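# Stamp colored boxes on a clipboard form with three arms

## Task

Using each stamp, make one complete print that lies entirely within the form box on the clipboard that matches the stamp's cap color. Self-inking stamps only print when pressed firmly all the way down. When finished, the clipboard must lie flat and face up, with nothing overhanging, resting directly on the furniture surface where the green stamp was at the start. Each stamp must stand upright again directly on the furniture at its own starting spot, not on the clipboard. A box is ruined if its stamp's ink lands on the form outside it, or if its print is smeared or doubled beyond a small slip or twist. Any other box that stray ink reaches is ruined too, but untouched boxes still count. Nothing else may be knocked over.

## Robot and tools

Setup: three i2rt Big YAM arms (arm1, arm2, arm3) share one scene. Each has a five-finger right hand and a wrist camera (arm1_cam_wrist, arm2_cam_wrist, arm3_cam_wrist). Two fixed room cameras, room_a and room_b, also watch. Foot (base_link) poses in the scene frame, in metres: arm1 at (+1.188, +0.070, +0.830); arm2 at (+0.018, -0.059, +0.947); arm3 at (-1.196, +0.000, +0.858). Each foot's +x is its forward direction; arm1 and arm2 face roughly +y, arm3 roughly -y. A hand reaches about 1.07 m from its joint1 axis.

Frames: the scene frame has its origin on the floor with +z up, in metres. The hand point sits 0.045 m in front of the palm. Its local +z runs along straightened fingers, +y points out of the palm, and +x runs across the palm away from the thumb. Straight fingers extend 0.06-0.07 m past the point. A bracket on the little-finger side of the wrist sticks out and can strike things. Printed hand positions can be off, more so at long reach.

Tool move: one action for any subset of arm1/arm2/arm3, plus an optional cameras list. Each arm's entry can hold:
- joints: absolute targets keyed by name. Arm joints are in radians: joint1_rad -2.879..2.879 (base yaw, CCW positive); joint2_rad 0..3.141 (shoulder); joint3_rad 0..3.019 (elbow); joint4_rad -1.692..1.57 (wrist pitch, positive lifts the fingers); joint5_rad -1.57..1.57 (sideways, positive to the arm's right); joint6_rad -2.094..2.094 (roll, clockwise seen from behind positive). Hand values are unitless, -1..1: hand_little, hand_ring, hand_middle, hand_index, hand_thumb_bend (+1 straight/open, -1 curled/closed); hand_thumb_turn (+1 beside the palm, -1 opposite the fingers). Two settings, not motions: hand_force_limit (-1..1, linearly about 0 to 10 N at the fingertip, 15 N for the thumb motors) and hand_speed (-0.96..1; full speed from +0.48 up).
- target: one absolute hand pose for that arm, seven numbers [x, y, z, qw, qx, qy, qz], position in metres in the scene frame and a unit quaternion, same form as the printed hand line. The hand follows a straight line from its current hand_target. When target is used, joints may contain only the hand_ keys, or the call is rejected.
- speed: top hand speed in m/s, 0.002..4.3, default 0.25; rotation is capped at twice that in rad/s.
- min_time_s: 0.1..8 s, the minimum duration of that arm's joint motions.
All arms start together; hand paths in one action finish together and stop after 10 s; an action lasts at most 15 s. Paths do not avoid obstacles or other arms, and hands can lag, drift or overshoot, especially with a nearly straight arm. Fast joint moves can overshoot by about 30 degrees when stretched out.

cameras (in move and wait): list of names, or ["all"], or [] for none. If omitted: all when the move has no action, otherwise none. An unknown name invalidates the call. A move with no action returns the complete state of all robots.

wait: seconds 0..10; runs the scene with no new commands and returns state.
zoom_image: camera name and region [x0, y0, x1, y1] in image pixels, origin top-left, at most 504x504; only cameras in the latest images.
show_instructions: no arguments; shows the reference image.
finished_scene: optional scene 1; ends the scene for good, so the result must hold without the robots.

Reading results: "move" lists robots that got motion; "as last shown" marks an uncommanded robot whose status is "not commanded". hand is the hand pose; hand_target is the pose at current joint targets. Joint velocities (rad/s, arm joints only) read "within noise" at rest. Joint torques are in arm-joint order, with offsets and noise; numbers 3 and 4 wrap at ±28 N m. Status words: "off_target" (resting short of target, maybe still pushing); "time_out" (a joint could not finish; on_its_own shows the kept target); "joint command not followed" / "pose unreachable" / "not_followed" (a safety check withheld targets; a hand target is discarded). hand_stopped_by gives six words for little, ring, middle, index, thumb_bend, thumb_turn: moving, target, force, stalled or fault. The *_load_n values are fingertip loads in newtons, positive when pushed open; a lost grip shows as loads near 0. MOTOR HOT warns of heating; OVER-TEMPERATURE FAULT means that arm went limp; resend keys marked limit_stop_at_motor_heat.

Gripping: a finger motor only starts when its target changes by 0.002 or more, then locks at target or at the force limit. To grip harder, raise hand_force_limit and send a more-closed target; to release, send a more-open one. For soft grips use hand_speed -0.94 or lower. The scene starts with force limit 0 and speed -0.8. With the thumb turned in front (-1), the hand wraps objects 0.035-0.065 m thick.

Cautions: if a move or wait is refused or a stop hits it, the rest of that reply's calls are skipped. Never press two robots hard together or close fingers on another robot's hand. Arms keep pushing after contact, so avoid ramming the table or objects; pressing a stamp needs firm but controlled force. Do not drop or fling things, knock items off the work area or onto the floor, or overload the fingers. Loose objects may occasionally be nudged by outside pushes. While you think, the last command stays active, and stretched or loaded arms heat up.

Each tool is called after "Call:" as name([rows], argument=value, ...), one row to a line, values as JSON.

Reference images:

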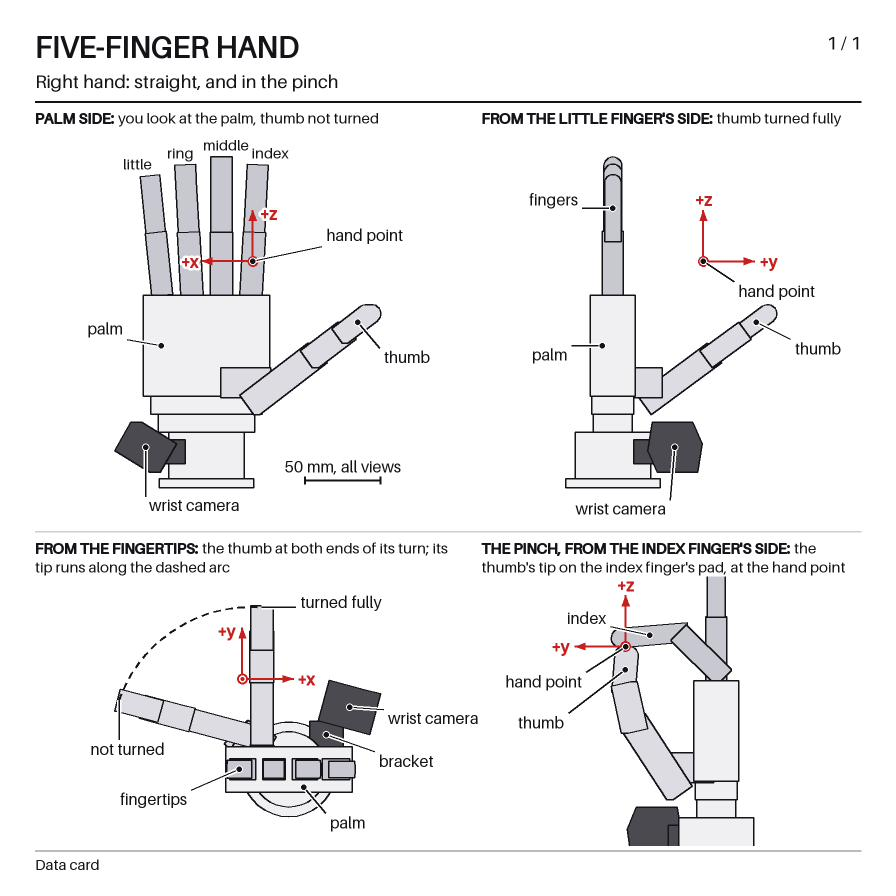

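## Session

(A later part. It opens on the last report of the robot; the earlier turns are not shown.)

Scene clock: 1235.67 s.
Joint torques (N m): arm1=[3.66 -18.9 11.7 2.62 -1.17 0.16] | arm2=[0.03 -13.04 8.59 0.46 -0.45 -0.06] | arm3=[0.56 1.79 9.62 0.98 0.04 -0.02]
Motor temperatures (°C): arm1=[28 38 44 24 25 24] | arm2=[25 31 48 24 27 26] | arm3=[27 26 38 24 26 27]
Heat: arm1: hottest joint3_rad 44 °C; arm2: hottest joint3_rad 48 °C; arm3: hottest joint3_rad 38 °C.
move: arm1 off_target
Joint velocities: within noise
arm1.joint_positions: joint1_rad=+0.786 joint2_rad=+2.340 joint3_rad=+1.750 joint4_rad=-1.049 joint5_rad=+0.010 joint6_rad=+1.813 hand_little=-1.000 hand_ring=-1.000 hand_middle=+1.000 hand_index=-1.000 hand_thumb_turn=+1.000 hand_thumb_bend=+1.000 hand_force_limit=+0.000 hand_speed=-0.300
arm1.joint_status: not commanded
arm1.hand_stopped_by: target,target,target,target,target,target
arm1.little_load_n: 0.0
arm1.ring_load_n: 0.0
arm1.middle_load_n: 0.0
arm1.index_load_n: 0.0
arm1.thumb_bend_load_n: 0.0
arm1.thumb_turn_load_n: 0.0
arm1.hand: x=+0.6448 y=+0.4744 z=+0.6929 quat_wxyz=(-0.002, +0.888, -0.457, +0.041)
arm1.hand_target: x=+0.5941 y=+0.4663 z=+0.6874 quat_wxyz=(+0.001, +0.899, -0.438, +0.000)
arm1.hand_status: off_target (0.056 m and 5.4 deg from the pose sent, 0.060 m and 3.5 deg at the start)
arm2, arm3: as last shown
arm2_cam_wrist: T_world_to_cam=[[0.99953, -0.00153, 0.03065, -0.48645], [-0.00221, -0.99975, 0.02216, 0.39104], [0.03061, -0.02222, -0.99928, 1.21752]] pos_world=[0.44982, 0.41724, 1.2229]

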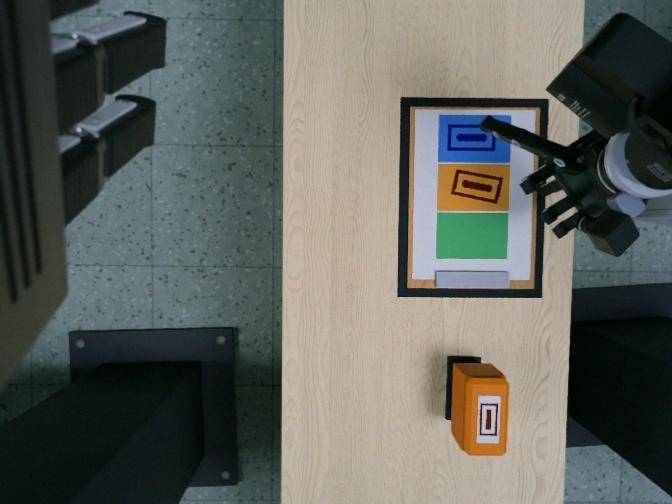

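Call:
move(arm1={"target": [0.560, 0.468, 0.690, 0, -0.8988, 0.4384, 0], "speed": 0.06}, cameras=["arm2_cam_wrist"])

Scene clock: 1238.50 s.
Joint torques (N m): arm1=[1.49 -21.66 10.4 0.84 -0.54 0.25] | arm2=[0.5 -12.75 8.49 0.44 -0.43 -0.08] | arm3=[0.56 1.79 9.63 0.99 0.04 -0.02]
Motor temperatures (°C): arm1=[28 38 44 24 26 24] | arm2=[25 31 48 24 27 26] | arm3=[27 26 38 24 26 27]
Heat: arm1: hottest joint3_rad 44 °C; arm2: hottest joint3_rad 48 °C; arm3: hottest joint3_rad 38 °C.
move: arm1 off_target
Joint velocities: within noise
arm1.joint_positions: joint1_rad=+0.844 joint2_rad=+2.414 joint3_rad=+1.907 joint4_rad=-1.072 joint5_rad=-0.001 joint6_rad=+1.838 hand_little=-1.000 hand_ring=-1.000 hand_middle=+1.000 hand_index=-1.000 hand_thumb_turn=+1.000 hand_thumb_bend=+1.000 hand_force_limit=+0.000 hand_speed=-0.300
arm1.joint_status: not commanded
arm1.hand_stopped_by: target,target,target,target,target,target
arm1.little_load_n: 0.0
arm1.ring_load_n: 0.0
arm1.middle_load_n: 0.5
arm1.index_load_n: 0.0
arm1.thumb_bend_load_n: 0.0
arm1.thumb_turn_load_n: 0.0
arm1.hand: x=+0.5819 y=+0.4720 z=+0.6982 quat_wxyz=(-0.003, +0.896, -0.444, +0.011)
arm1.hand_target: x=+0.5611 y=+0.4672 z=+0.6905 quat_wxyz=(+0.000, +0.899, -0.439, +0.000)
arm1.hand_status: off_target (0.024 m and 1.5 deg from the pose sent, 0.085 m and 5.4 deg at the start)
arm2, arm3: as last shown
arm2.thumb_bend_load_n: -0.5
arm3.thumb_bend_load_n: -0.5
arm2_cam_wrist: T_world_to_cam=[[0.99953, -0.00153, 0.03065, -0.48645], [-0.00221, -0.99975, 0.02216, 0.39104], [0.03061, -0.02222, -0.99928, 1.21752]] pos_world=[0.44982, 0.41724, 1.2229]

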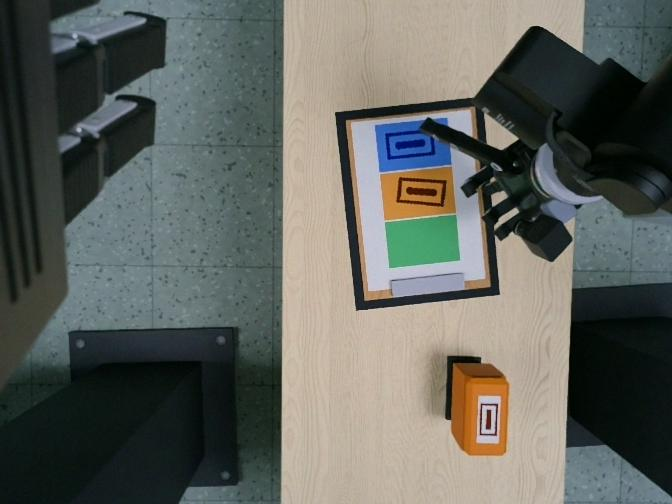

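Call:
move(arm1={"target": [0.615, 0.445, 0.700, 0, -0.8988, 0.4384, 0], "speed": 0.06})

Call:
move(arm1={"target": [0.600, 0.428, 0.689, 0, -0.8988, 0.4384, 0], "speed": 0.06}, cameras=["arm2_cam_wrist"])

Scene clock: 1240.87 s.
Joint torques (N m): arm1=[-0.56 -24.29 5.04 0.7 -0.21 0.07] | arm2=[0.03 -12.86 8.49 0.5 -0.42 -0.07] | arm3=[0.5 1.79 9.63 0.98 0.04 -0.02]
Motor temperatures (°C): arm1=[28 38 43 24 26 24] | arm2=[25 31 48 24 27 26] | arm3=[27 26 38 24 26 27]
Heat: arm1: hottest joint3_rad 43 °C; arm2: hottest joint3_rad 48 °C; arm3: hottest joint3_rad 38 °C.
move: arm1 done
Joint velocities: within noise
arm1.joint_positions: joint1_rad=+0.844 joint2_rad=+2.313 joint3_rad=+1.695 joint4_rad=-0.949 joint5_rad=-0.010 joint6_rad=+1.835 hand_little=-1.000 hand_ring=-1.000 hand_middle=+1.000 hand_index=-1.000 hand_thumb_turn=+1.000 hand_thumb_bend=+1.000 hand_force_limit=+0.000 hand_speed=-0.300
arm1.joint_status: not commanded
arm1.hand_stopped_by: target,target,target,target,target,target
arm1.little_load_n: 0.0
arm1.ring_load_n: 0.0
arm1.middle_load_n: 0.0
arm1.index_load_n: 0.0
arm1.thumb_bend_load_n: 0.0
arm1.thumb_turn_load_n: 0.0
arm1.hand: x=+0.6140 y=+0.4453 z=+0.6956 quat_wxyz=(+0.000, +0.897, -0.442, +0.004)
arm1.hand_target: x=+0.6150 y=+0.4451 z=+0.7000 quat_wxyz=(+0.000, +0.899, -0.438, +0.000)
arm1.hand_status: done (0.005 m and 0.7 deg from the pose sent, 0.043 m and 1.5 deg at the start)
arm2, arm3: as last shown
arm2.thumb_bend_load_n: 0.0
arm3.thumb_bend_load_n: 0.0
pictures: none

Scene clock: 1241.90 s.
Joint torques (N m): arm1=[1.49 -22.48 5.63 1.14 -0.34 0.22] | arm2=[-0.21 -13.16 8.47 0.32 -0.39 -0.07] | arm3=[0.5 1.73 9.63 0.99 0.04 -0.02]
Motor temperatures (°C): arm1=[28 38 43 24 26 24] | arm2=[25 31 48 24 27 26] | arm3=[27 26 38 24 26 27]
Heat: arm1: hottest joint3_rad 43 °C; arm2: hottest joint3_rad 48 °C; arm3: hottest joint3_rad 38 °C.
move: arm1 off_target
Joint velocities: within noise
arm1.joint_positions: joint1_rad=+0.855 joint2_rad=+2.313 joint3_rad=+1.695 joint4_rad=-0.946 joint5_rad=-0.006 joint6_rad=+1.850 hand_little=-1.000 hand_ring=-1.000 hand_middle=+1.000 hand_index=-1.000 hand_thumb_turn=+1.000 hand_thumb_bend=+1.000 hand_force_limit=+0.000 hand_speed=-0.300
arm1.joint_status: not commanded
arm1.hand_stopped_by: target,target,target,target,target,target
arm1.little_load_n: 0.0
arm1.ring_load_n: 0.0
arm1.middle_load_n: 0.0
arm1.index_load_n: 0.0
arm1.thumb_bend_load_n: 0.0
arm1.thumb_turn_load_n: -0.5
arm1.hand: x=+0.6093 y=+0.4407 z=+0.6955 quat_wxyz=(-0.002, +0.896, -0.444, +0.003)
arm1.hand_target: x=+0.6004 y=+0.4280 z=+0.6892 quat_wxyz=(+0.000, +0.899, -0.438, +0.000)
arm1.hand_status: off_target (0.017 m and 0.8 deg from the pose sent, 0.023 m and 0.7 deg at the start)
arm2: as last shown
arm3.joint_positions: joint1_rad=-0.880 joint2_rad=+0.621 joint3_rad=+1.361 joint4_rad=-1.625 joint5_rad=+0.146 joint6_rad=-1.401 hand_little=+1.000 hand_ring=+1.000 hand_middle=+1.000 hand_index=+1.000 hand_thumb_turn=+1.000 hand_thumb_bend=+1.000 hand_force_limit=+0.000 hand_speed=-0.800
arm3.joint_status: not commanded
arm3.hand_stopped_by: target,target,target,target,target,target
arm3.little_load_n: 0.0
arm3.ring_load_n: 0.0
arm3.middle_load_n: 0.0
arm3.index_load_n: 0.0
arm3.thumb_bend_load_n: 0.0
arm3.thumb_turn_load_n: 0.0
arm3.hand: x=-1.3774 y=-0.0426 z=+1.2961 quat_wxyz=(+0.334, +0.215, -0.915, +0.077)
arm3.hand_target: x=-1.3774 y=-0.0426 z=+1.3031 quat_wxyz=(+0.342, +0.214, -0.912, +0.081)
arm3.hand_status: not commanded
arm2_cam_wrist: T_world_to_cam=[[0.99953, -0.00153, 0.03065, -0.48645], [-0.00221, -0.99975, 0.02216, 0.39104], [0.03061, -0.02222, -0.99928, 1.21752]] pos_world=[0.44982, 0.41724, 1.2229]

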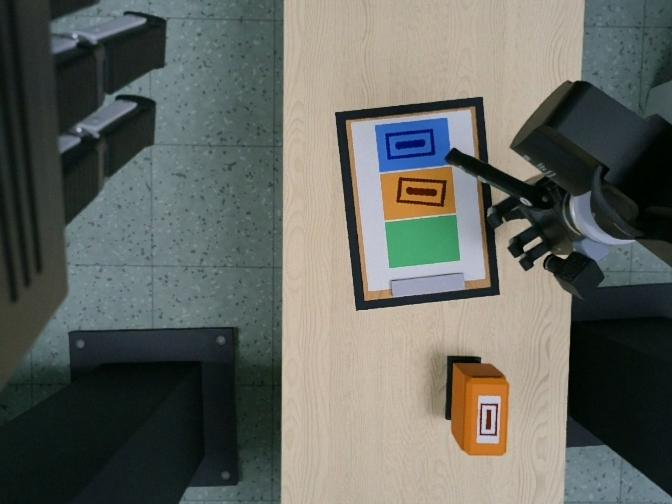

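Call:
move(arm1={"target": [0.555, 0.423, 0.690, 0, -0.8988, 0.4384, 0], "speed": 0.06}, cameras=["arm2_cam_wrist"])

Scene clock: 1243.77 s.
Joint torques (N m): arm1=[1.67 -20.54 10.22 1.06 -0.52 0.23] | arm2=[0.38 -13.22 8.55 0.54 -0.4 -0.07] | arm3=[0.56 1.79 9.63 0.98 0.04 -0.02]
Motor temperatures (°C): arm1=[28 39 43 24 25 24] | arm2=[25 31 48 24 27 26] | arm3=[27 26 38 24 26 27]
Heat: arm1: hottest joint3_rad 43 °C; arm2: hottest joint3_rad 48 °C; arm3: hottest joint3_rad 38 °C.
move: arm1 off_target
Joint velocities: within noise
arm1.joint_positions: joint1_rad=+0.898 joint2_rad=+2.358 joint3_rad=+1.795 joint4_rad=-1.020 joint5_rad=-0.002 joint6_rad=+1.896 hand_little=-1.000 hand_ring=-1.000 hand_middle=+1.000 hand_index=-1.000 hand_thumb_turn=+1.000 hand_thumb_bend=+1.000 hand_force_limit=+0.000 hand_speed=-0.300
arm1.joint_status: not commanded
arm1.hand_stopped_by: target,target,target,target,target,target
arm1.little_load_n: 0.0
arm1.ring_load_n: 0.0
arm1.middle_load_n: 0.0
arm1.index_load_n: 0.0
arm1.thumb_bend_load_n: 0.0
arm1.thumb_turn_load_n: 0.0
arm1.hand: x=+0.5800 y=+0.4285 z=+0.6976 quat_wxyz=(-0.003, +0.895, -0.445, +0.013)
arm1.hand_target: x=+0.5563 y=+0.4221 z=+0.6907 quat_wxyz=(+0.000, +0.899, -0.438, +0.000)
arm1.hand_status: off_target (0.027 m and 1.8 deg from the pose sent, 0.057 m and 0.8 deg at the start)
arm2, arm3: as last shown
arm2_cam_wrist: T_world_to_cam=[[0.99953, -0.00153, 0.03065, -0.48645], [-0.00221, -0.99975, 0.02216, 0.39104], [0.03061, -0.02222, -0.99928, 1.21752]] pos_world=[0.44982, 0.41724, 1.2229]

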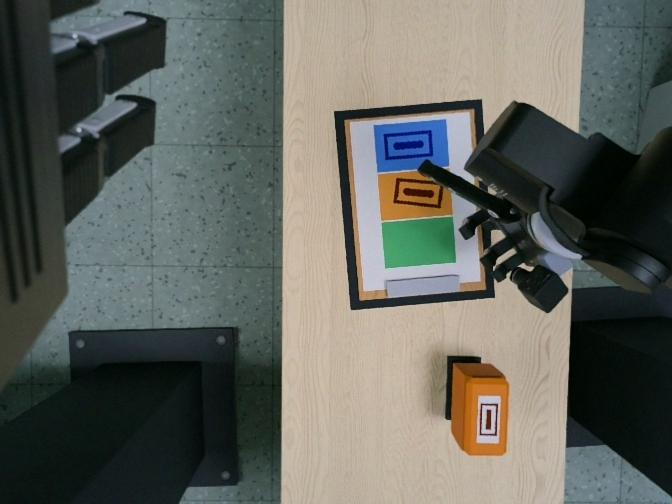

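Call:
move(arm1={"target": [0.535, 0.421, 0.690, 0, -0.8988, 0.4384, 0], "speed": 0.06})

Call:
move(arm1={"target": [0.515, 0.421, 0.690, 0, -0.8988, 0.4384, 0], "speed": 0.06}, cameras=["arm2_cam_wrist"])

Scene clock: 1245.43 s.
Joint torques (N m): arm1=[3.14 -20.78 11.19 1.87 -0.75 0.22] | arm2=[0.09 -12.45 8.65 0.34 -0.44 -0.07] | arm3=[0.5 1.79 9.65 0.98 0.04 -0.02]
Motor temperatures (°C): arm1=[28 38 43 24 26 24] | arm2=[25 31 47 24 27 26] | arm3=[27 26 38 24 26 27]
Heat: arm1: hottest joint3_rad 43 °C; arm2: hottest joint3_rad 47 °C; arm3: hottest joint3_rad 38 °C.
move: arm1 off_target
Joint velocities: within noise
arm1.joint_positions: joint1_rad=+0.903 joint2_rad=+2.387 joint3_rad=+1.853 joint4_rad=-1.081 joint5_rad=+0.003 joint6_rad=+1.916 hand_little=-1.000 hand_ring=-1.000 hand_middle=+1.000 hand_index=-1.000 hand_thumb_turn=+1.000 hand_thumb_bend=+1.000 hand_force_limit=+0.000 hand_speed=-0.300
arm1.joint_status: not commanded
arm1.hand_stopped_by: target,target,target,target,target,target
arm1.little_load_n: 0.0
arm1.ring_load_n: 0.0
arm1.middle_load_n: 0.5
arm1.index_load_n: 0.0
arm1.thumb_bend_load_n: 0.0
arm1.thumb_turn_load_n: 0.0
arm1.hand: x=+0.5758 y=+0.4298 z=+0.6961 quat_wxyz=(-0.004, +0.891, -0.452, +0.029)
arm1.hand_target: x=+0.5377 y=+0.4188 z=+0.6918 quat_wxyz=(+0.001, +0.899, -0.438, +0.000)
arm1.hand_status: off_target (0.042 m and 3.8 deg from the pose sent, 0.046 m and 1.8 deg at the start)
arm2, arm3: as last shown
pictures: none

Scene clock: 1246.60 s.
Joint torques (N m): arm1=[2.08 -21.71 10.86 1.03 -0.61 0.21] | arm2=[0.44 -12.63 8.64 0.43 -0.44 -0.04] | arm3=[0.56 1.79 9.63 0.99 0.04 -0.02]
Motor temperatures (°C): arm1=[28 38 43 24 26 24] | arm2=[25 31 47 24 27 26] | arm3=[27 26 38 24 26 27]
Heat: arm1: hottest joint3_rad 43 °C; arm2: hottest joint3_rad 47 °C; arm3: hottest joint3_rad 38 °C.
move: arm1 off_target
Joint velocities: within noise
arm1.joint_positions: joint1_rad=+0.931 joint2_rad=+2.440 joint3_rad=+1.963 joint4_rad=-1.112 joint5_rad=+0.001 joint6_rad=+1.930 hand_little=-1.000 hand_ring=-1.000 hand_middle=+1.000 hand_index=-1.000 hand_thumb_turn=+1.000 hand_thumb_bend=+1.000 hand_force_limit=+0.000 hand_speed=-0.300
arm1.joint_status: not commanded
arm1.hand_stopped_by: target,target,target,target,target,target
arm1.little_load_n: 0.0
arm1.ring_load_n: 0.0
arm1.middle_load_n: 0.0
arm1.index_load_n: 0.0
arm1.thumb_bend_load_n: 0.0
arm1.thumb_turn_load_n: 0.0
arm1.hand: x=+0.5413 y=+0.4281 z=+0.6987 quat_wxyz=(-0.004, +0.895, -0.446, +0.016)
arm1.hand_target: x=+0.5166 y=+0.4200 z=+0.6908 quat_wxyz=(+0.000, +0.899, -0.438, +0.000)
arm1.hand_status: off_target (0.029 m and 2.1 deg from the pose sent, 0.062 m and 3.8 deg at the start)
arm2.joint_positions: joint1_rad=-0.780 joint2_rad=+1.742 joint3_rad=+1.566 joint4_rad=-0.982 joint5_rad=-0.374 joint6_rad=-2.010 hand_little=+1.000 hand_ring=+1.000 hand_middle=+1.000 hand_index=+1.000 hand_thumb_turn=+1.000 hand_thumb_bend=+1.000 hand_force_limit=+0.000 hand_speed=-0.300
arm2.joint_status: not commanded
arm2.hand_stopped_by: target,target,target,target,target,target
arm2.little_load_n: 0.0
arm2.ring_load_n: 0.0
arm2.middle_load_n: 0.0
arm2.index_load_n: 0.0
arm2.thumb_bend_load_n: 0.0
arm2.thumb_turn_load_n: 0.0
arm2.hand: x=+0.4478 y=+0.4161 z=+1.1100 quat_wxyz=(-0.217, +0.755, +0.598, +0.159)
arm2.hand_target: x=+0.4401 y=+0.4199 z=+1.1199 quat_wxyz=(-0.219, +0.746, +0.607, +0.163)
arm2.hand_status: not commanded
arm3: as last shown
arm2_cam_wrist: T_world_to_cam=[[0.99953, -0.00153, 0.03065, -0.48645], [-0.00221, -0.99975, 0.02216, 0.39104], [0.03061, -0.02222, -0.99928, 1.21752]] pos_world=[0.44982, 0.41724, 1.2229]

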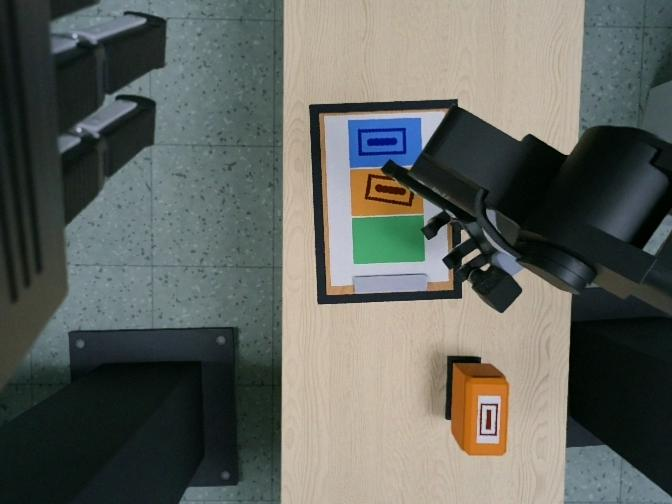

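Call:
move(arm1={"target": [0.495, 0.421, 0.692, 0, -0.8988, 0.4384, 0], "speed": 0.06})

Call:
move(arm1={"target": [0.475, 0.421, 0.692, 0, -0.8988, 0.4384, 0], "speed": 0.06}, cameras=["arm2_cam_wrist"])

Scene clock: 1248.30 s.
Joint torques (N m): arm1=[2.78 -21.71 12.01 2.02 -0.67 0.21] | arm2=[0.67 -13.22 8.54 0.5 -0.42 -0.07] | arm3=[0.56 1.79 9.63 0.98 0.04 -0.02]
Motor temperatures (°C): arm1=[28 39 43 24 26 24] | arm2=[25 31 47 24 27 26] | arm3=[27 26 38 24 26 27]
Heat: arm1: hottest joint3_rad 43 °C; arm2: hottest joint3_rad 47 °C; arm3: hottest joint3_rad 38 °C.
move: arm1 off_target
Joint velocities: within noise
arm1.joint_positions: joint1_rad=+0.933 joint2_rad=+2.478 joint3_rad=+2.041 joint4_rad=-1.188 joint5_rad=+0.002 joint6_rad=+1.945 hand_little=-1.000 hand_ring=-1.000 hand_middle=+1.000 hand_index=-1.000 hand_thumb_turn=+1.000 hand_thumb_bend=+1.000 hand_force_limit=+0.000 hand_speed=-0.300
arm1.joint_status: not commanded
arm1.hand_stopped_by: target,target,target,target,target,target
arm1.little_load_n: 0.0
arm1.ring_load_n: 0.0
arm1.middle_load_n: 0.0
arm1.index_load_n: 0.0
arm1.thumb_bend_load_n: 0.0
arm1.thumb_turn_load_n: 0.0
arm1.hand: x=+0.5375 y=+0.4300 z=+0.6973 quat_wxyz=(-0.003, +0.892, -0.452, +0.034)
arm1.hand_target: x=+0.4983 y=+0.4187 z=+0.6941 quat_wxyz=(+0.001, +0.899, -0.438, +0.000)
arm1.hand_status: off_target (0.044 m and 4.3 deg from the pose sent, 0.047 m and 2.1 deg at the start)
arm2, arm3: as last shown
pictures: none

Scene clock: 1249.57 s.
Joint torques (N m): arm1=[1.49 -23.18 11.11 1.1 -0.43 0.23] | arm2=[0.38 -13.1 8.61 0.43 -0.42 -0.07] | arm3=[0.56 1.79 9.63 0.98 0.04 -0.02]
Motor temperatures (°C): arm1=[28 39 43 24 26 24] | arm2=[25 31 47 24 27 26] | arm3=[27 26 38 24 26 27]
Heat: arm1: hottest joint3_rad 43 °C; arm2: hottest joint3_rad 47 °C; arm3: hottest joint3_rad 38 °C.
move: arm1 off_target
Joint velocities: within noise
arm1.joint_positions: joint1_rad=+0.963 joint2_rad=+2.548 joint3_rad=+2.185 joint4_rad=-1.225 joint5_rad=-0.003 joint6_rad=+1.958 hand_little=-1.000 hand_ring=-1.000 hand_middle=+1.000 hand_index=-1.000 hand_thumb_turn=+1.000 hand_thumb_bend=+1.000 hand_force_limit=+0.000 hand_speed=-0.300
arm1.joint_status: not commanded
arm1.hand_stopped_by: target,target,target,target,target,target
arm1.little_load_n: 0.0
arm1.ring_load_n: 0.0
arm1.middle_load_n: 0.0
arm1.index_load_n: 0.0
arm1.thumb_bend_load_n: 0.0
arm1.thumb_turn_load_n: 0.0
arm1.hand: x=+0.4978 y=+0.4270 z=+0.7008 quat_wxyz=(-0.003, +0.896, -0.444, +0.015)
arm1.hand_target: x=+0.4765 y=+0.4200 z=+0.6926 quat_wxyz=(+0.000, +0.899, -0.438, +0.000)
arm1.hand_status: off_target (0.025 m and 1.9 deg from the pose sent, 0.063 m and 4.3 deg at the start)
arm2, arm3: as last shown
arm2_cam_wrist: T_world_to_cam=[[0.99953, -0.00153, 0.03065, -0.48645], [-0.00221, -0.99975, 0.02216, 0.39104], [0.03061, -0.02222, -0.99928, 1.21752]] pos_world=[0.44982, 0.41724, 1.2229]

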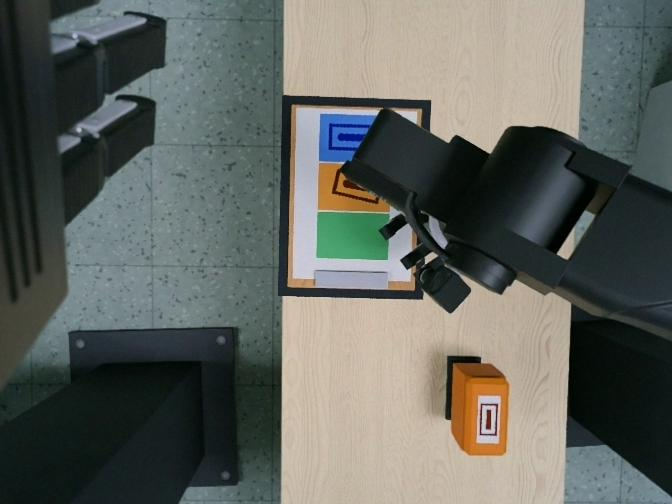

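Call:
move(arm1={"target": [0.455, 0.424, 0.693, 0, -0.8988, 0.4384, 0], "speed": 0.06})

Call:
move(arm1={"target": [0.438, 0.424, 0.693, 0, -0.8988, 0.4384, 0], "speed": 0.06}, cameras=["arm2_cam_wrist"])

Scene clock: 1251.53 s.
Joint torques (N m): arm1=[1.9 -24.82 11.56 1.17 -0.42 0.24] | arm2=[0.32 -12.75 8.58 0.54 -0.41 -0.06] | arm3=[0.5 1.79 9.63 0.98 0.04 -0.02]
Motor temperatures (°C): arm1=[28 39 44 24 26 24] | arm2=[25 31 47 24 27 26] | arm3=[27 26 38 24 26 27]
Heat: arm1: hottest joint3_rad 44 °C; arm2: hottest joint3_rad 47 °C; arm3: hottest joint3_rad 38 °C.
move: arm1 off_target
Joint velocities: within noise
arm1.joint_positions: joint1_rad=+0.971 joint2_rad=+2.623 joint3_rad=+2.339 joint4_rad=-1.302 joint5_rad=-0.003 joint6_rad=+1.967 hand_little=-1.000 hand_ring=-1.000 hand_middle=+1.000 hand_index=-1.000 hand_thumb_turn=+1.000 hand_thumb_bend=+1.000 hand_force_limit=+0.000 hand_speed=-0.300
arm1.joint_status: not commanded
arm1.hand_stopped_by: target,target,target,target,target,target
arm1.little_load_n: 0.0
arm1.ring_load_n: 0.0
arm1.middle_load_n: 0.5
arm1.index_load_n: 0.0
arm1.thumb_bend_load_n: 0.0
arm1.thumb_turn_load_n: 0.0
arm1.hand: x=+0.4769 y=+0.4323 z=+0.7021 quat_wxyz=(-0.003, +0.896, -0.444, +0.014)
arm1.hand_target: x=+0.4565 y=+0.4230 z=+0.6938 quat_wxyz=(+0.000, +0.899, -0.438, -0.001)
arm1.hand_status: off_target (0.025 m and 1.8 deg from the pose sent, 0.044 m and 1.9 deg at the start)
arm2, arm3: as last shown
arm2.thumb_bend_load_n: -0.5
pictures: none

Scene clock: 1252.97 s.
Joint torques (N m): arm1=[1.67 -24.82 11.43 1.06 -0.39 0.23] | arm2=[0.38 -12.86 8.77 0.46 -0.4 -0.06] | arm3=[0.56 1.79 9.63 0.98 0.04 -0.02]
Motor temperatures (°C): arm1=[28 39 44 24 25 24] | arm2=[25 31 47 24 27 26] | arm3=[27 26 38 24 26 27]
Heat: arm1: hottest joint3_rad 44 °C; arm2: hottest joint3_rad 47 °C; arm3: hottest joint3_rad 38 °C.
move: arm1 off_target
Joint velocities: within noise
arm1.joint_positions: joint1_rad=+0.980 joint2_rad=+2.701 joint3_rad=+2.496 joint4_rad=-1.379 joint5_rad=-0.003 joint6_rad=+1.977 hand_little=-1.000 hand_ring=-1.000 hand_middle=+1.000 hand_index=-1.000 hand_thumb_turn=+1.000 hand_thumb_bend=+1.000 hand_force_limit=+0.000 hand_speed=-0.300
arm1.joint_status: not commanded
arm1.hand_stopped_by: target,target,target,target,target,target
arm1.little_load_n: 0.0
arm1.ring_load_n: 0.0
arm1.middle_load_n: 0.0
arm1.index_load_n: 0.0
arm1.thumb_bend_load_n: -0.5
arm1.thumb_turn_load_n: 0.0
arm1.hand: x=+0.4588 y=+0.4348 z=+0.7029 quat_wxyz=(-0.003, +0.895, -0.445, +0.013)
arm1.hand_target: x=+0.4397 y=+0.4230 z=+0.6935 quat_wxyz=(+0.000, +0.899, -0.438, -0.001)
arm1.hand_status: off_target (0.025 m and 1.8 deg from the pose sent, 0.041 m and 1.8 deg at the start)
arm2, arm3: as last shown
arm2.middle_load_n: -0.5
arm2.thumb_bend_load_n: 0.0
arm2_cam_wrist: T_world_to_cam=[[0.99953, -0.00153, 0.03065, -0.48645], [-0.00221, -0.99975, 0.02216, 0.39104], [0.03061, -0.02222, -0.99928, 1.21752]] pos_world=[0.44982, 0.41724, 1.2229]

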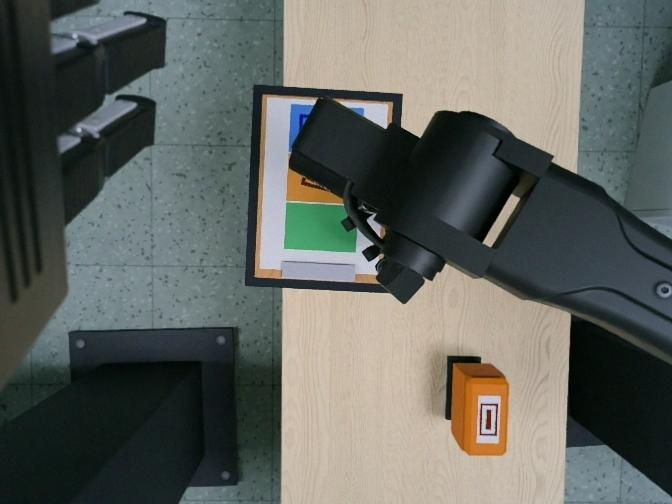

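Call:
move(arm1={"target": [0.465, 0.436, 0.74, 0, -0.8988, 0.4384, 0], "speed": 0.1})

Call:
move(arm1={"target": [0.75, 0.52, 0.95, 0, -0.8988, 0.4384, 0], "speed": 0.3, "joints": {"hand_index": 1, "hand_ring": 1, "hand_little": 1}}, cameras=["arm2_cam_wrist", "room_a"])

Scene clock: 1259.17 s.
Joint torques (N m): arm1=[-1.2 -29.74 6.89 0.79 -0.19 0.07] | arm2=[0.03 -12.69 8.68 0.54 -0.47 -0.06] | arm3=[0.56 1.79 9.62 0.98 0.04 -0.02]
Motor temperatures (°C): arm1=[28 39 44 24 25 24] | arm2=[25 31 47 24 27 26] | arm3=[27 26 38 24 26 27]
Heat: arm1: hottest joint3_rad 44 °C; arm2: hottest joint3_rad 47 °C; arm3: hottest joint3_rad 38 °C.
move: arm1 off_target
Joint velocities: within noise
arm1.joint_positions: joint1_rad=+0.980 joint2_rad=+2.625 joint3_rad=+2.403 joint4_rad=-1.363 joint5_rad=-0.008 joint6_rad=+1.965 hand_little=-1.000 hand_ring=-1.000 hand_middle=+1.000 hand_index=-1.000 hand_thumb_turn=+1.000 hand_thumb_bend=+1.000 hand_force_limit=+0.000 hand_speed=-0.300
arm1.joint_status: not commanded
arm1.hand_stopped_by: target,target,target,target,target,target
arm1.little_load_n: 0.0
arm1.ring_load_n: 0.0
arm1.middle_load_n: 0.0
arm1.index_load_n: 0.0
arm1.thumb_bend_load_n: 0.0
arm1.thumb_turn_load_n: 0.0
arm1.hand: x=+0.4671 y=+0.4280 z=+0.7242 quat_wxyz=(+0.000, +0.898, -0.439, +0.014)
arm1.hand_target: x=+0.4651 y=+0.4359 z=+0.7398 quat_wxyz=(+0.000, +0.899, -0.438, +0.000)
arm1.hand_status: off_target (0.018 m and 1.6 deg from the pose sent, 0.037 m and 1.8 deg at the start)
arm2: as last shown
arm2.middle_load_n: 0.0
arm3.joint_positions: joint1_rad=-0.880 joint2_rad=+0.621 joint3_rad=+1.361 joint4_rad=-1.625 joint5_rad=+0.146 joint6_rad=-1.401 hand_little=+1.000 hand_ring=+1.000 hand_middle=+1.000 hand_index=+1.000 hand_thumb_turn=+1.000 hand_thumb_bend=+1.000 hand_force_limit=+0.000 hand_speed=-0.800
arm3.joint_status: not commanded
arm3.hand_stopped_by: target,target,target,target,target,target
arm3.little_load_n: 0.0
arm3.ring_load_n: 0.0
arm3.middle_load_n: 0.0
arm3.index_load_n: 0.0
arm3.thumb_bend_load_n: 0.0
arm3.thumb_turn_load_n: 0.0
arm3.hand: x=-1.3774 y=-0.0426 z=+1.2961 quat_wxyz=(+0.334, +0.215, -0.915, +0.077)
arm3.hand_target: x=-1.3774 y=-0.0426 z=+1.3031 quat_wxyz=(+0.342, +0.214, -0.912, +0.081)
arm3.hand_status: not commanded
pictures: none

Scene clock: 1261.33 s.
Joint torques (N m): arm1=[-0.44 -21.3 6.97 0.09 -0.14 0.05] | arm2=[0.26 -13.57 8.55 0.51 -0.44 -0.07] | arm3=[0.56 1.79 9.63 0.99 0.04 -0.02]
Motor temperatures (°C): arm1=[28 39 43 24 25 24] | arm2=[25 31 47 24 27 26] | arm3=[27 26 38 24 26 27]
Heat: arm1: hottest joint3_rad 43 °C; arm2: hottest joint3_rad 47 °C; arm3: hottest joint3_rad 38 °C.
move: arm1 done
Joint velocities: within noise
arm1.joint_positions: joint1_rad=+0.593 joint2_rad=+1.927 joint3_rad=+1.740 joint4_rad=-1.369 joint5_rad=-0.013 joint6_rad=+1.588 hand_little=+1.000 hand_ring=+1.000 hand_middle=+1.000 hand_index=+1.000 hand_thumb_turn=+1.000 hand_thumb_bend=+1.000 hand_force_limit=+0.000 hand_speed=-0.300
arm1.joint_status: all done
arm1.hand_stopped_by: target,target,target,target,target,target
arm1.little_load_n: 0.0
arm1.ring_load_n: 0.0
arm1.middle_load_n: 0.0
arm1.index_load_n: 0.0
arm1.thumb_bend_load_n: 0.0
arm1.thumb_turn_load_n: 0.0
arm1.hand: x=+0.7480 y=+0.5249 z=+0.9473 quat_wxyz=(-0.002, +0.896, -0.444, -0.002)
arm1.hand_target: x=+0.7499 y=+0.5200 z=+0.9500 quat_wxyz=(+0.000, +0.899, -0.438, +0.000)
arm1.hand_status: done (0.006 m and 0.8 deg from the pose sent, 0.373 m and 1.6 deg at the start)
arm2, arm3: as last shown
arm2_cam_wrist: T_world_to_cam=[[0.99953, -0.00153, 0.03065, -0.48645], [-0.00221, -0.99975, 0.02216, 0.39104], [0.03061, -0.02222, -0.99928, 1.21752]] pos_world=[0.44982, 0.41724, 1.2229]

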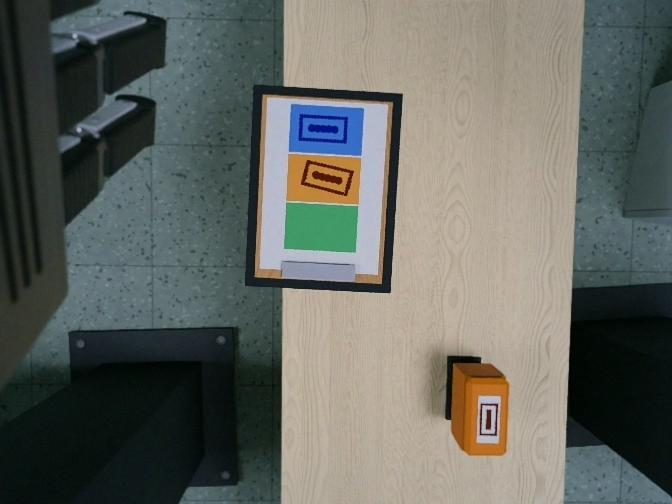

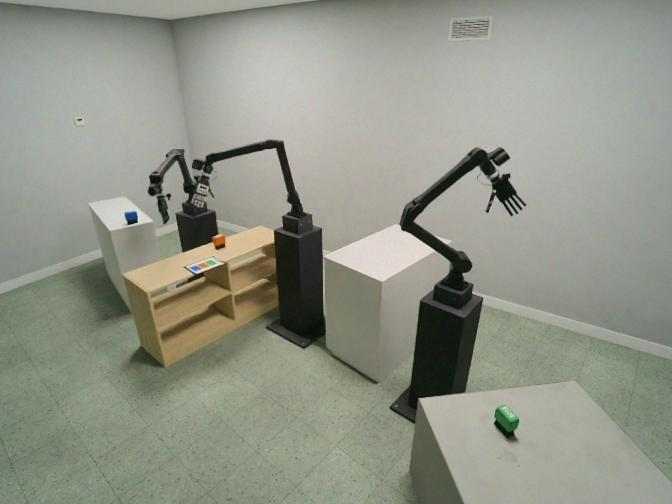

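Call:
move(arm2={"target": [0.30, 0.46, 0.92, 0.4899, -0.4899, 0.5099, -0.5099], "speed": 0.35, "joints": {"hand_thumb_turn": -1, "hand_speed": 0}}, arm1={"target": [0.72, 0.55, 1.08, -0.219, 0.746, 0.607, 0.1625], "speed": 0.3}, cameras=["arm1_cam_wrist", "arm2_cam_wrist", "room_a"])

Scene clock: 1268.60 s.
Joint torques (N m): arm1=[0.73 -25.17 7.61 1.58 0.22 0.08] | arm2=[0.26 -11.75 5.35 0.83 0.25 0.12] | arm3=[0.56 1.79 9.65 0.98 0.04 -0.02]
Motor temperatures (°C): arm1=[28 39 43 24 25 24] | arm2=[25 31 46 24 27 26] | arm3=[27 26 38 24 26 27]
Heat: arm1: hottest joint3_rad 43 °C; arm2: hottest joint3_rad 46 °C; arm3: hottest joint3_rad 38 °C.
move: arm1 off_target; arm2 off_target
Joint velocities: within noise
arm1.joint_positions: joint1_rad=+0.801 joint2_rad=+2.064 joint3_rad=+2.249 joint4_rad=-1.390 joint5_rad=+0.394 joint6_rad=-0.544 hand_little=+1.000 hand_ring=+1.000 hand_middle=+1.000 hand_index=+1.000 hand_thumb_turn=+1.000 hand_thumb_bend=+1.000 hand_force_limit=+0.000 hand_speed=-0.300
arm1.joint_status: not commanded
arm1.hand_stopped_by: target,target,target,target,target,target
arm1.little_load_n: 0.0
arm1.ring_load_n: 0.0
arm1.middle_load_n: 0.5
arm1.index_load_n: 0.0
arm1.thumb_bend_load_n: 0.0
arm1.thumb_turn_load_n: 0.0
arm1.hand: x=+0.7252 y=+0.5551 z=+1.0664 quat_wxyz=(-0.204, +0.753, +0.603, +0.167)
arm1.hand_target: x=+0.7203 y=+0.5500 z=+1.0798 quat_wxyz=(-0.219, +0.746, +0.607, +0.163)
arm1.hand_status: off_target (0.015 m and 2.0 deg from the pose sent, 0.138 m and 133.0 deg at the start)
arm2.joint_positions: joint1_rad=-0.215 joint2_rad=+2.215 joint3_rad=+0.954 joint4_rad=+1.296 joint5_rad=+1.435 joint6_rad=-0.060 hand_little=+1.000 hand_ring=+1.000 hand_middle=+1.000 hand_index=+1.000 hand_thumb_turn=-1.000 hand_thumb_bend=+1.000 hand_force_limit=+0.000 hand_speed=+0.000
arm2.joint_status: all done
arm2.hand_stopped_by: target,target,target,target,target,target
arm2.little_load_n: 0.0
arm2.ring_load_n: 0.0
arm2.middle_load_n: 0.0
arm2.index_load_n: 0.0
arm2.thumb_bend_load_n: 0.0
arm2.thumb_turn_load_n: 0.0
arm2.hand: x=+0.3034 y=+0.4465 z=+0.9133 quat_wxyz=(-0.480, +0.496, -0.504, +0.519)
arm2.hand_target: x=+0.2998 y=+0.4597 z=+0.9203 quat_wxyz=(-0.490, +0.490, -0.510, +0.510)
arm2.hand_status: off_target (0.015 m and 1.8 deg from the pose sent, 0.245 m and 150.8 deg at the start)
arm3: as last shown
arm1_cam_wrist: T_world_to_cam=[[0.99957, -0.02102, 0.02028, -0.73726], [-0.0214, -0.9996, 0.01862, 0.54629], [0.01989, -0.01905, -0.99962, 1.17482]] pos_world=[0.72528, 0.55295, 1.17916]
arm2_cam_wrist: T_world_to_cam=[[-0.05992, -0.27488, -0.95961, 1.01187], [-0.49761, 0.84159, -0.21001, -0.03421], [0.86533, 0.46493, -0.18721, -0.18635]] pos_world=[0.20486, 0.39358, 0.92892]

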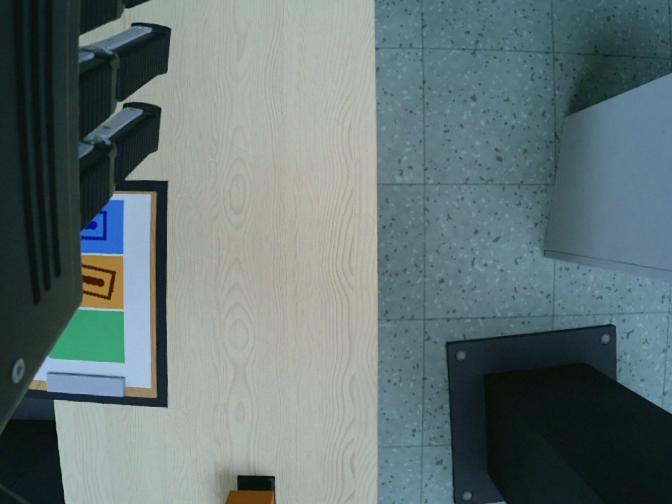

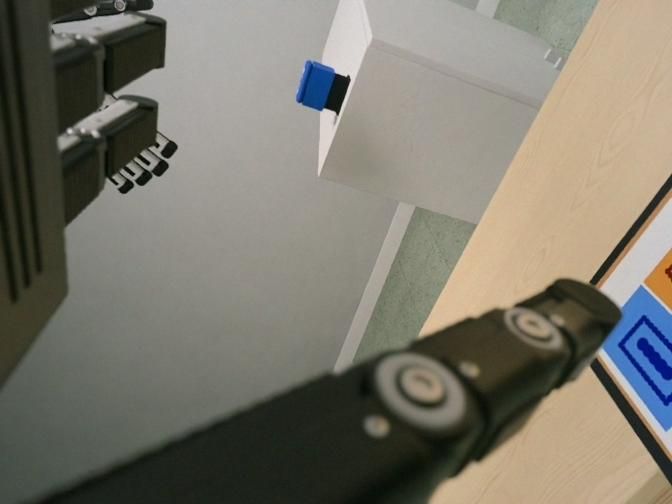

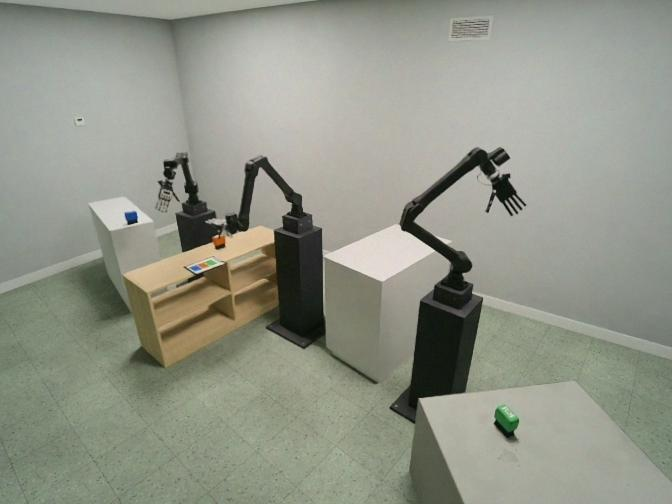

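Call:
move(arm2={"target": [0.28, 0.50, 0.70, 0.4899, -0.4899, 0.5099, -0.5099], "speed": 0.2}, arm1={"target": [0.60, 0.52, 1.10, -0.219, 0.746, 0.607, 0.1625], "speed": 0.1}, cameras=["arm1_cam_wrist", "arm2_cam_wrist"])

Scene clock: 1273.43 s.
Joint torques (N m): arm1=[0.15 -23.94 10.88 1.88 0.42 0.22] | arm2=[0.38 -13.27 3.78 1.83 0.23 -0.06] | arm3=[0.56 1.79 9.63 0.98 0.04 -0.02]
Motor temperatures (°C): arm1=[28 39 44 24 25 24] | arm2=[25 31 45 24 27 26] | arm3=[27 26 38 24 26 27]
Heat: arm1: hottest joint3_rad 44 °C; arm2: hottest joint3_rad 45 °C; arm3: hottest joint3_rad 38 °C.
move: arm1 off_target; arm2 off_target
Joint velocities: within noise
arm1.joint_positions: joint1_rad=+0.947 joint2_rad=+2.371 joint3_rad=+2.888 joint4_rad=-1.638 joint5_rad=+0.443 joint6_rad=-0.478 hand_little=+1.000 hand_ring=+1.000 hand_middle=+1.000 hand_index=+1.000 hand_thumb_turn=+1.000 hand_thumb_bend=+1.000 hand_force_limit=+0.000 hand_speed=-0.300
arm1.joint_status: not commanded
arm1.hand_stopped_by: target,target,target,target,target,target
arm1.little_load_n: 0.0
arm1.ring_load_n: 0.0
arm1.middle_load_n: 0.0
arm1.index_load_n: 0.0
arm1.thumb_bend_load_n: 0.0
arm1.thumb_turn_load_n: 0.0
arm1.hand: x=+0.6128 y=+0.5169 z=+1.1014 quat_wxyz=(-0.263, +0.728, +0.615, +0.155)
arm1.hand_target: x=+0.6014 y=+0.5190 z=+1.0995 quat_wxyz=(-0.278, +0.728, +0.609, +0.150)
arm1.hand_status: off_target (0.013 m and 5.6 deg from the pose sent, 0.134 m and 2.0 deg at the start; a joint's target at an end of its range on 56 of 91 steps)
arm2.joint_positions: joint1_rad=-0.172 joint2_rad=+2.794 joint3_rad=+1.385 joint4_rad=+1.407 joint5_rad=+1.482 joint6_rad=-0.007 hand_little=+1.000 hand_ring=+1.000 hand_middle=+1.000 hand_index=+1.000 hand_thumb_turn=-1.000 hand_thumb_bend=+1.000 hand_force_limit=+0.000 hand_speed=+0.000
arm2.joint_status: not commanded
arm2.hand_stopped_by: target,target,target,target,target,target
arm2.little_load_n: 0.0
arm2.ring_load_n: 0.0
arm2.middle_load_n: 0.0
arm2.index_load_n: 0.0
arm2.thumb_bend_load_n: 0.0
arm2.thumb_turn_load_n: 0.0
arm2.hand: x=+0.2866 y=+0.4914 z=+0.6998 quat_wxyz=(-0.482, +0.493, -0.510, +0.515)
arm2.hand_target: x=+0.2800 y=+0.4998 z=+0.7002 quat_wxyz=(-0.489, +0.491, -0.511, +0.509)
arm2.hand_status: off_target (0.011 m and 1.1 deg from the pose sent, 0.221 m and 1.8 deg at the start)
arm3: as last shown
arm1_cam_wrist: T_world_to_cam=[[0.99708, 0.05317, -0.0548, -0.58054], [0.04971, -0.9968, -0.06263, 0.5496], [-0.05795, 0.05972, -0.99653, 1.21502]] pos_world=[0.62194, 0.50614, 1.21341]
arm2_cam_wrist: T_world_to_cam=[[-0.06479, -0.25954, -0.96356, 0.81496], [-0.49589, 0.8463, -0.19461, -0.1388], [0.86596, 0.46521, -0.18353, -0.23557]] pos_world=[0.18796, 0.43856, 0.71501]

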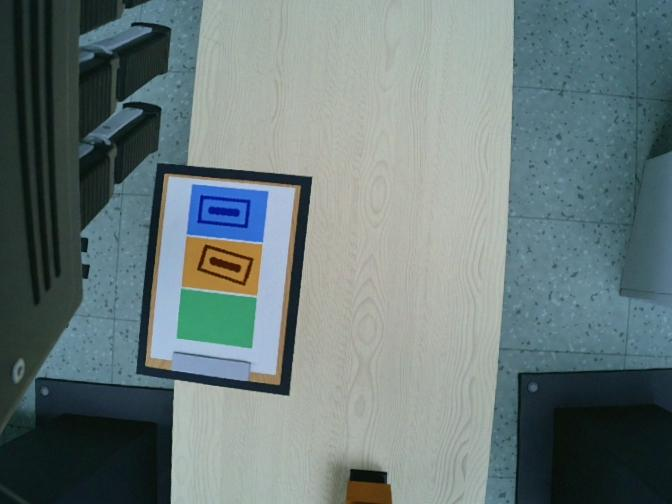

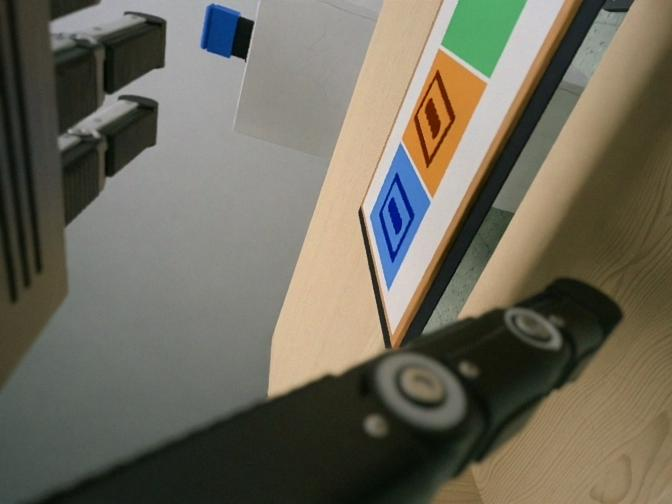

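Call:
move(arm2={"target": [0.29, 0.50, 0.620, 0.4899, -0.4899, 0.5099, -0.5099], "speed": 0.1, "joints": {"hand_thumb_bend": -0.4, "hand_speed": 0}}, cameras=["arm1_cam_wrist", "arm2_cam_wrist"])

Scene clock: 1276.70 s.
Joint torques (N m): arm1=[0.21 -23.65 10.95 1.76 0.44 0.23] | arm2=[-1.55 -12.92 3.75 1.83 -0.04 -0.04] | arm3=[0.56 1.79 9.63 0.98 0.04 -0.02]
Motor temperatures (°C): arm1=[28 39 44 24 25 24] | arm2=[25 31 44 24 27 26] | arm3=[27 26 38 24 26 27]
Heat: arm1: hottest joint3_rad 44 °C; arm2: hottest joint3_rad 44 °C; arm3: hottest joint3_rad 38 °C.
move: arm2 done
Joint velocities: within noise
arm1, arm3: as last shown
arm2.joint_positions: joint1_rad=-0.172 joint2_rad=+3.005 joint3_rad=+1.589 joint4_rad=+1.423 joint5_rad=+1.471 joint6_rad=-0.017 hand_little=+1.000 hand_ring=+1.000 hand_middle=+1.000 hand_index=+1.000 hand_thumb_turn=-1.000 hand_thumb_bend=-0.400 hand_force_limit=+0.000 hand_speed=+0.000
arm2.joint_status: all done
arm2.hand_stopped_by: target,target,target,target,target,target
arm2.little_load_n: 0.0
arm2.ring_load_n: 0.0
arm2.middle_load_n: 0.0
arm2.index_load_n: 0.0
arm2.thumb_bend_load_n: 0.0
arm2.thumb_turn_load_n: 0.0
arm2.hand: x=+0.2863 y=+0.4956 z=+0.6193 quat_wxyz=(-0.485, +0.496, -0.507, +0.512)
arm2.hand_target: x=+0.2901 y=+0.4998 z=+0.6201 quat_wxyz=(-0.489, +0.490, -0.510, +0.509)
arm2.hand_status: done (0.006 m and 1.0 deg from the pose sent, 0.080 m and 1.1 deg at the start)
arm1_cam_wrist: T_world_to_cam=[[0.99708, 0.05317, -0.0548, -0.58054], [0.04971, -0.9968, -0.06263, 0.5496], [-0.05795, 0.05972, -0.99653, 1.21502]] pos_world=[0.62194, 0.50614, 1.21341]
arm2_cam_wrist: T_world_to_cam=[[-0.06103, -0.26107, -0.96339, 0.73807], [-0.50538, 0.84041, -0.19573, -0.15189], [0.86074, 0.47493, -0.18322, -0.25547]] pos_world=[0.18817, 0.44167, 0.63451]

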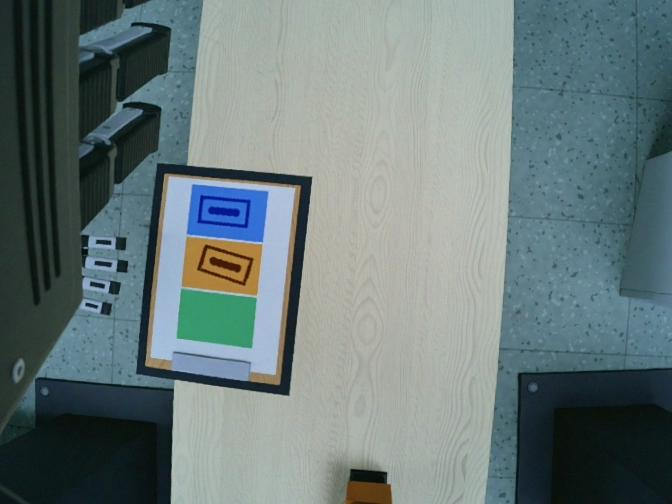

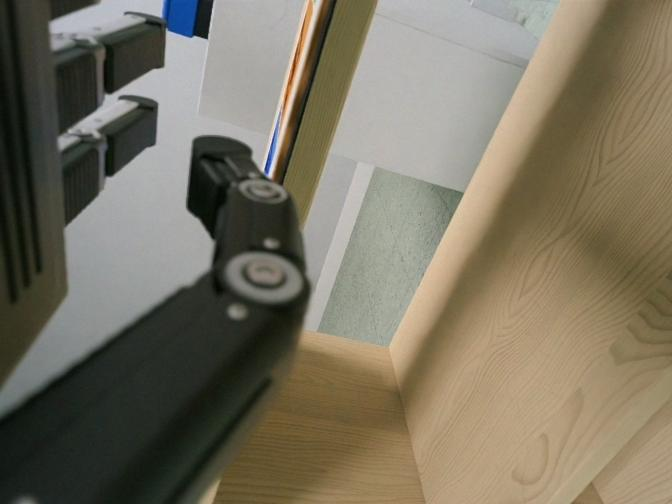

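Call:
move(arm2={"target": [0.29, 0.492, 0.605, 0.4899, -0.4899, 0.5099, -0.5099], "speed": 0.1})

Call:
move(arm2={"target": [0.355, 0.490, 0.605, 0.4899, -0.4899, 0.5099, -0.5099], "speed": 0.08}, cameras=["arm1_cam_wrist", "arm2_cam_wrist"])

Scene clock: 1279.73 s.
Joint torques (N m): arm1=[0.26 -23.53 10.93 1.81 0.45 0.2] | arm2=[-1.49 -12.4 3.3 1.76 -0.09 -0.05] | arm3=[0.56 1.79 9.63 0.99 0.04 -0.02]
Motor temperatures (°C): arm1=[28 39 45 24 25 24] | arm2=[25 31 44 24 27 26] | arm3=[27 26 38 24 26 27]
Heat: arm1: hottest joint3_rad 45 °C; arm2: hottest joint3_rad 44 °C; arm3: hottest joint3_rad 38 °C.
move: arm2 done
Joint velocities: within noise
arm1, arm3: as last shown
arm1.thumb_turn_load_n: 0.5
arm2.joint_positions: joint1_rad=-0.172 joint2_rad=+3.042 joint3_rad=+1.607 joint4_rad=+1.439 joint5_rad=+1.468 joint6_rad=-0.019 hand_little=+1.000 hand_ring=+1.000 hand_middle=+1.000 hand_index=+1.000 hand_thumb_turn=-1.000 hand_thumb_bend=-0.400 hand_force_limit=+0.000 hand_speed=+0.000
arm2.joint_status: not commanded
arm2.hand_stopped_by: target,target,target,target,target,target
arm2.little_load_n: 0.0
arm2.ring_load_n: 0.0
arm2.middle_load_n: -0.5
arm2.index_load_n: 0.0
arm2.thumb_bend_load_n: 0.0
arm2.thumb_turn_load_n: 0.0
arm2.hand: x=+0.2850 y=+0.4877 z=+0.6036 quat_wxyz=(-0.484, +0.498, -0.505, +0.513)
arm2.hand_target: x=+0.2901 y=+0.4918 z=+0.6051 quat_wxyz=(-0.489, +0.490, -0.510, +0.509)
arm2.hand_status: done (0.007 m and 1.3 deg from the pose sent, 0.015 m and 1.0 deg at the start)
pictures: none

Scene clock: 1281.17 s.
Joint torques (N m): arm1=[-0.15 -23.59 10.93 1.84 0.46 0.22] | arm2=[-1.14 -12.63 4 1.03 -0.11 0.05] | arm3=[0.5 1.79 9.62 0.98 0.04 -0.02]
Motor temperatures (°C): arm1=[28 40 45 24 25 24] | arm2=[25 31 44 24 27 26] | arm3=[27 26 38 24 26 27]
Heat: arm1: hottest joint3_rad 45 °C; arm2: hottest joint3_rad 44 °C; arm3: hottest joint3_rad 38 °C.
move: arm2 done
Joint velocities: within noise
arm1, arm3: as last shown
arm1.thumb_turn_load_n: 0.0
arm2.joint_positions: joint1_rad=-0.287 joint2_rad=+3.043 joint3_rad=+1.639 joint4_rad=+1.427 joint5_rad=+1.350 joint6_rad=-0.019 hand_little=+1.000 hand_ring=+1.000 hand_middle=+1.000 hand_index=+1.000 hand_thumb_turn=-1.000 hand_thumb_bend=-0.400 hand_force_limit=+0.000 hand_speed=+0.000
arm2.joint_status: not commanded
arm2.hand_stopped_by: target,target,target,target,target,target
arm2.little_load_n: 0.0
arm2.ring_load_n: 0.0
arm2.middle_load_n: 0.0
arm2.index_load_n: 0.0
arm2.thumb_bend_load_n: 0.0
arm2.thumb_turn_load_n: 0.0
arm2.hand: x=+0.3483 y=+0.4883 z=+0.6073 quat_wxyz=(-0.491, +0.492, -0.508, +0.509)
arm2.hand_target: x=+0.3550 y=+0.4898 z=+0.6052 quat_wxyz=(-0.490, +0.490, -0.510, +0.510)
arm2.hand_status: done (0.007 m and 0.4 deg from the pose sent, 0.070 m and 1.3 deg at the start)
arm1_cam_wrist: T_world_to_cam=[[0.99708, 0.05317, -0.0548, -0.58054], [0.04971, -0.9968, -0.06263, 0.5496], [-0.05795, 0.05972, -0.99653, 1.21502]] pos_world=[0.62194, 0.50614, 1.21341]
arm2_cam_wrist: T_world_to_cam=[[-0.05523, -0.24825, -0.96712, 0.72238], [-0.50827, 0.8407, -0.18678, -0.12136], [0.85942, 0.48124, -0.17261, -0.31667]] pos_world=[0.25037, 0.43376, 0.6213]

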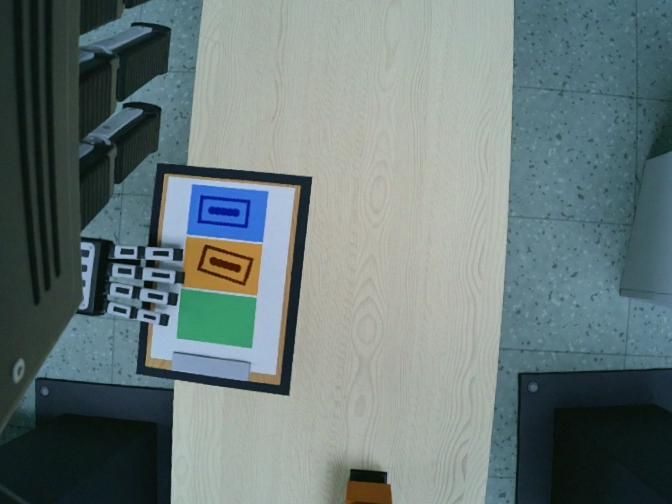

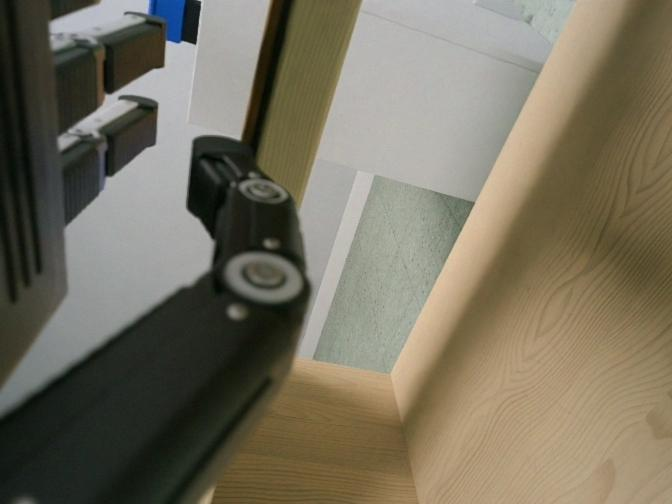

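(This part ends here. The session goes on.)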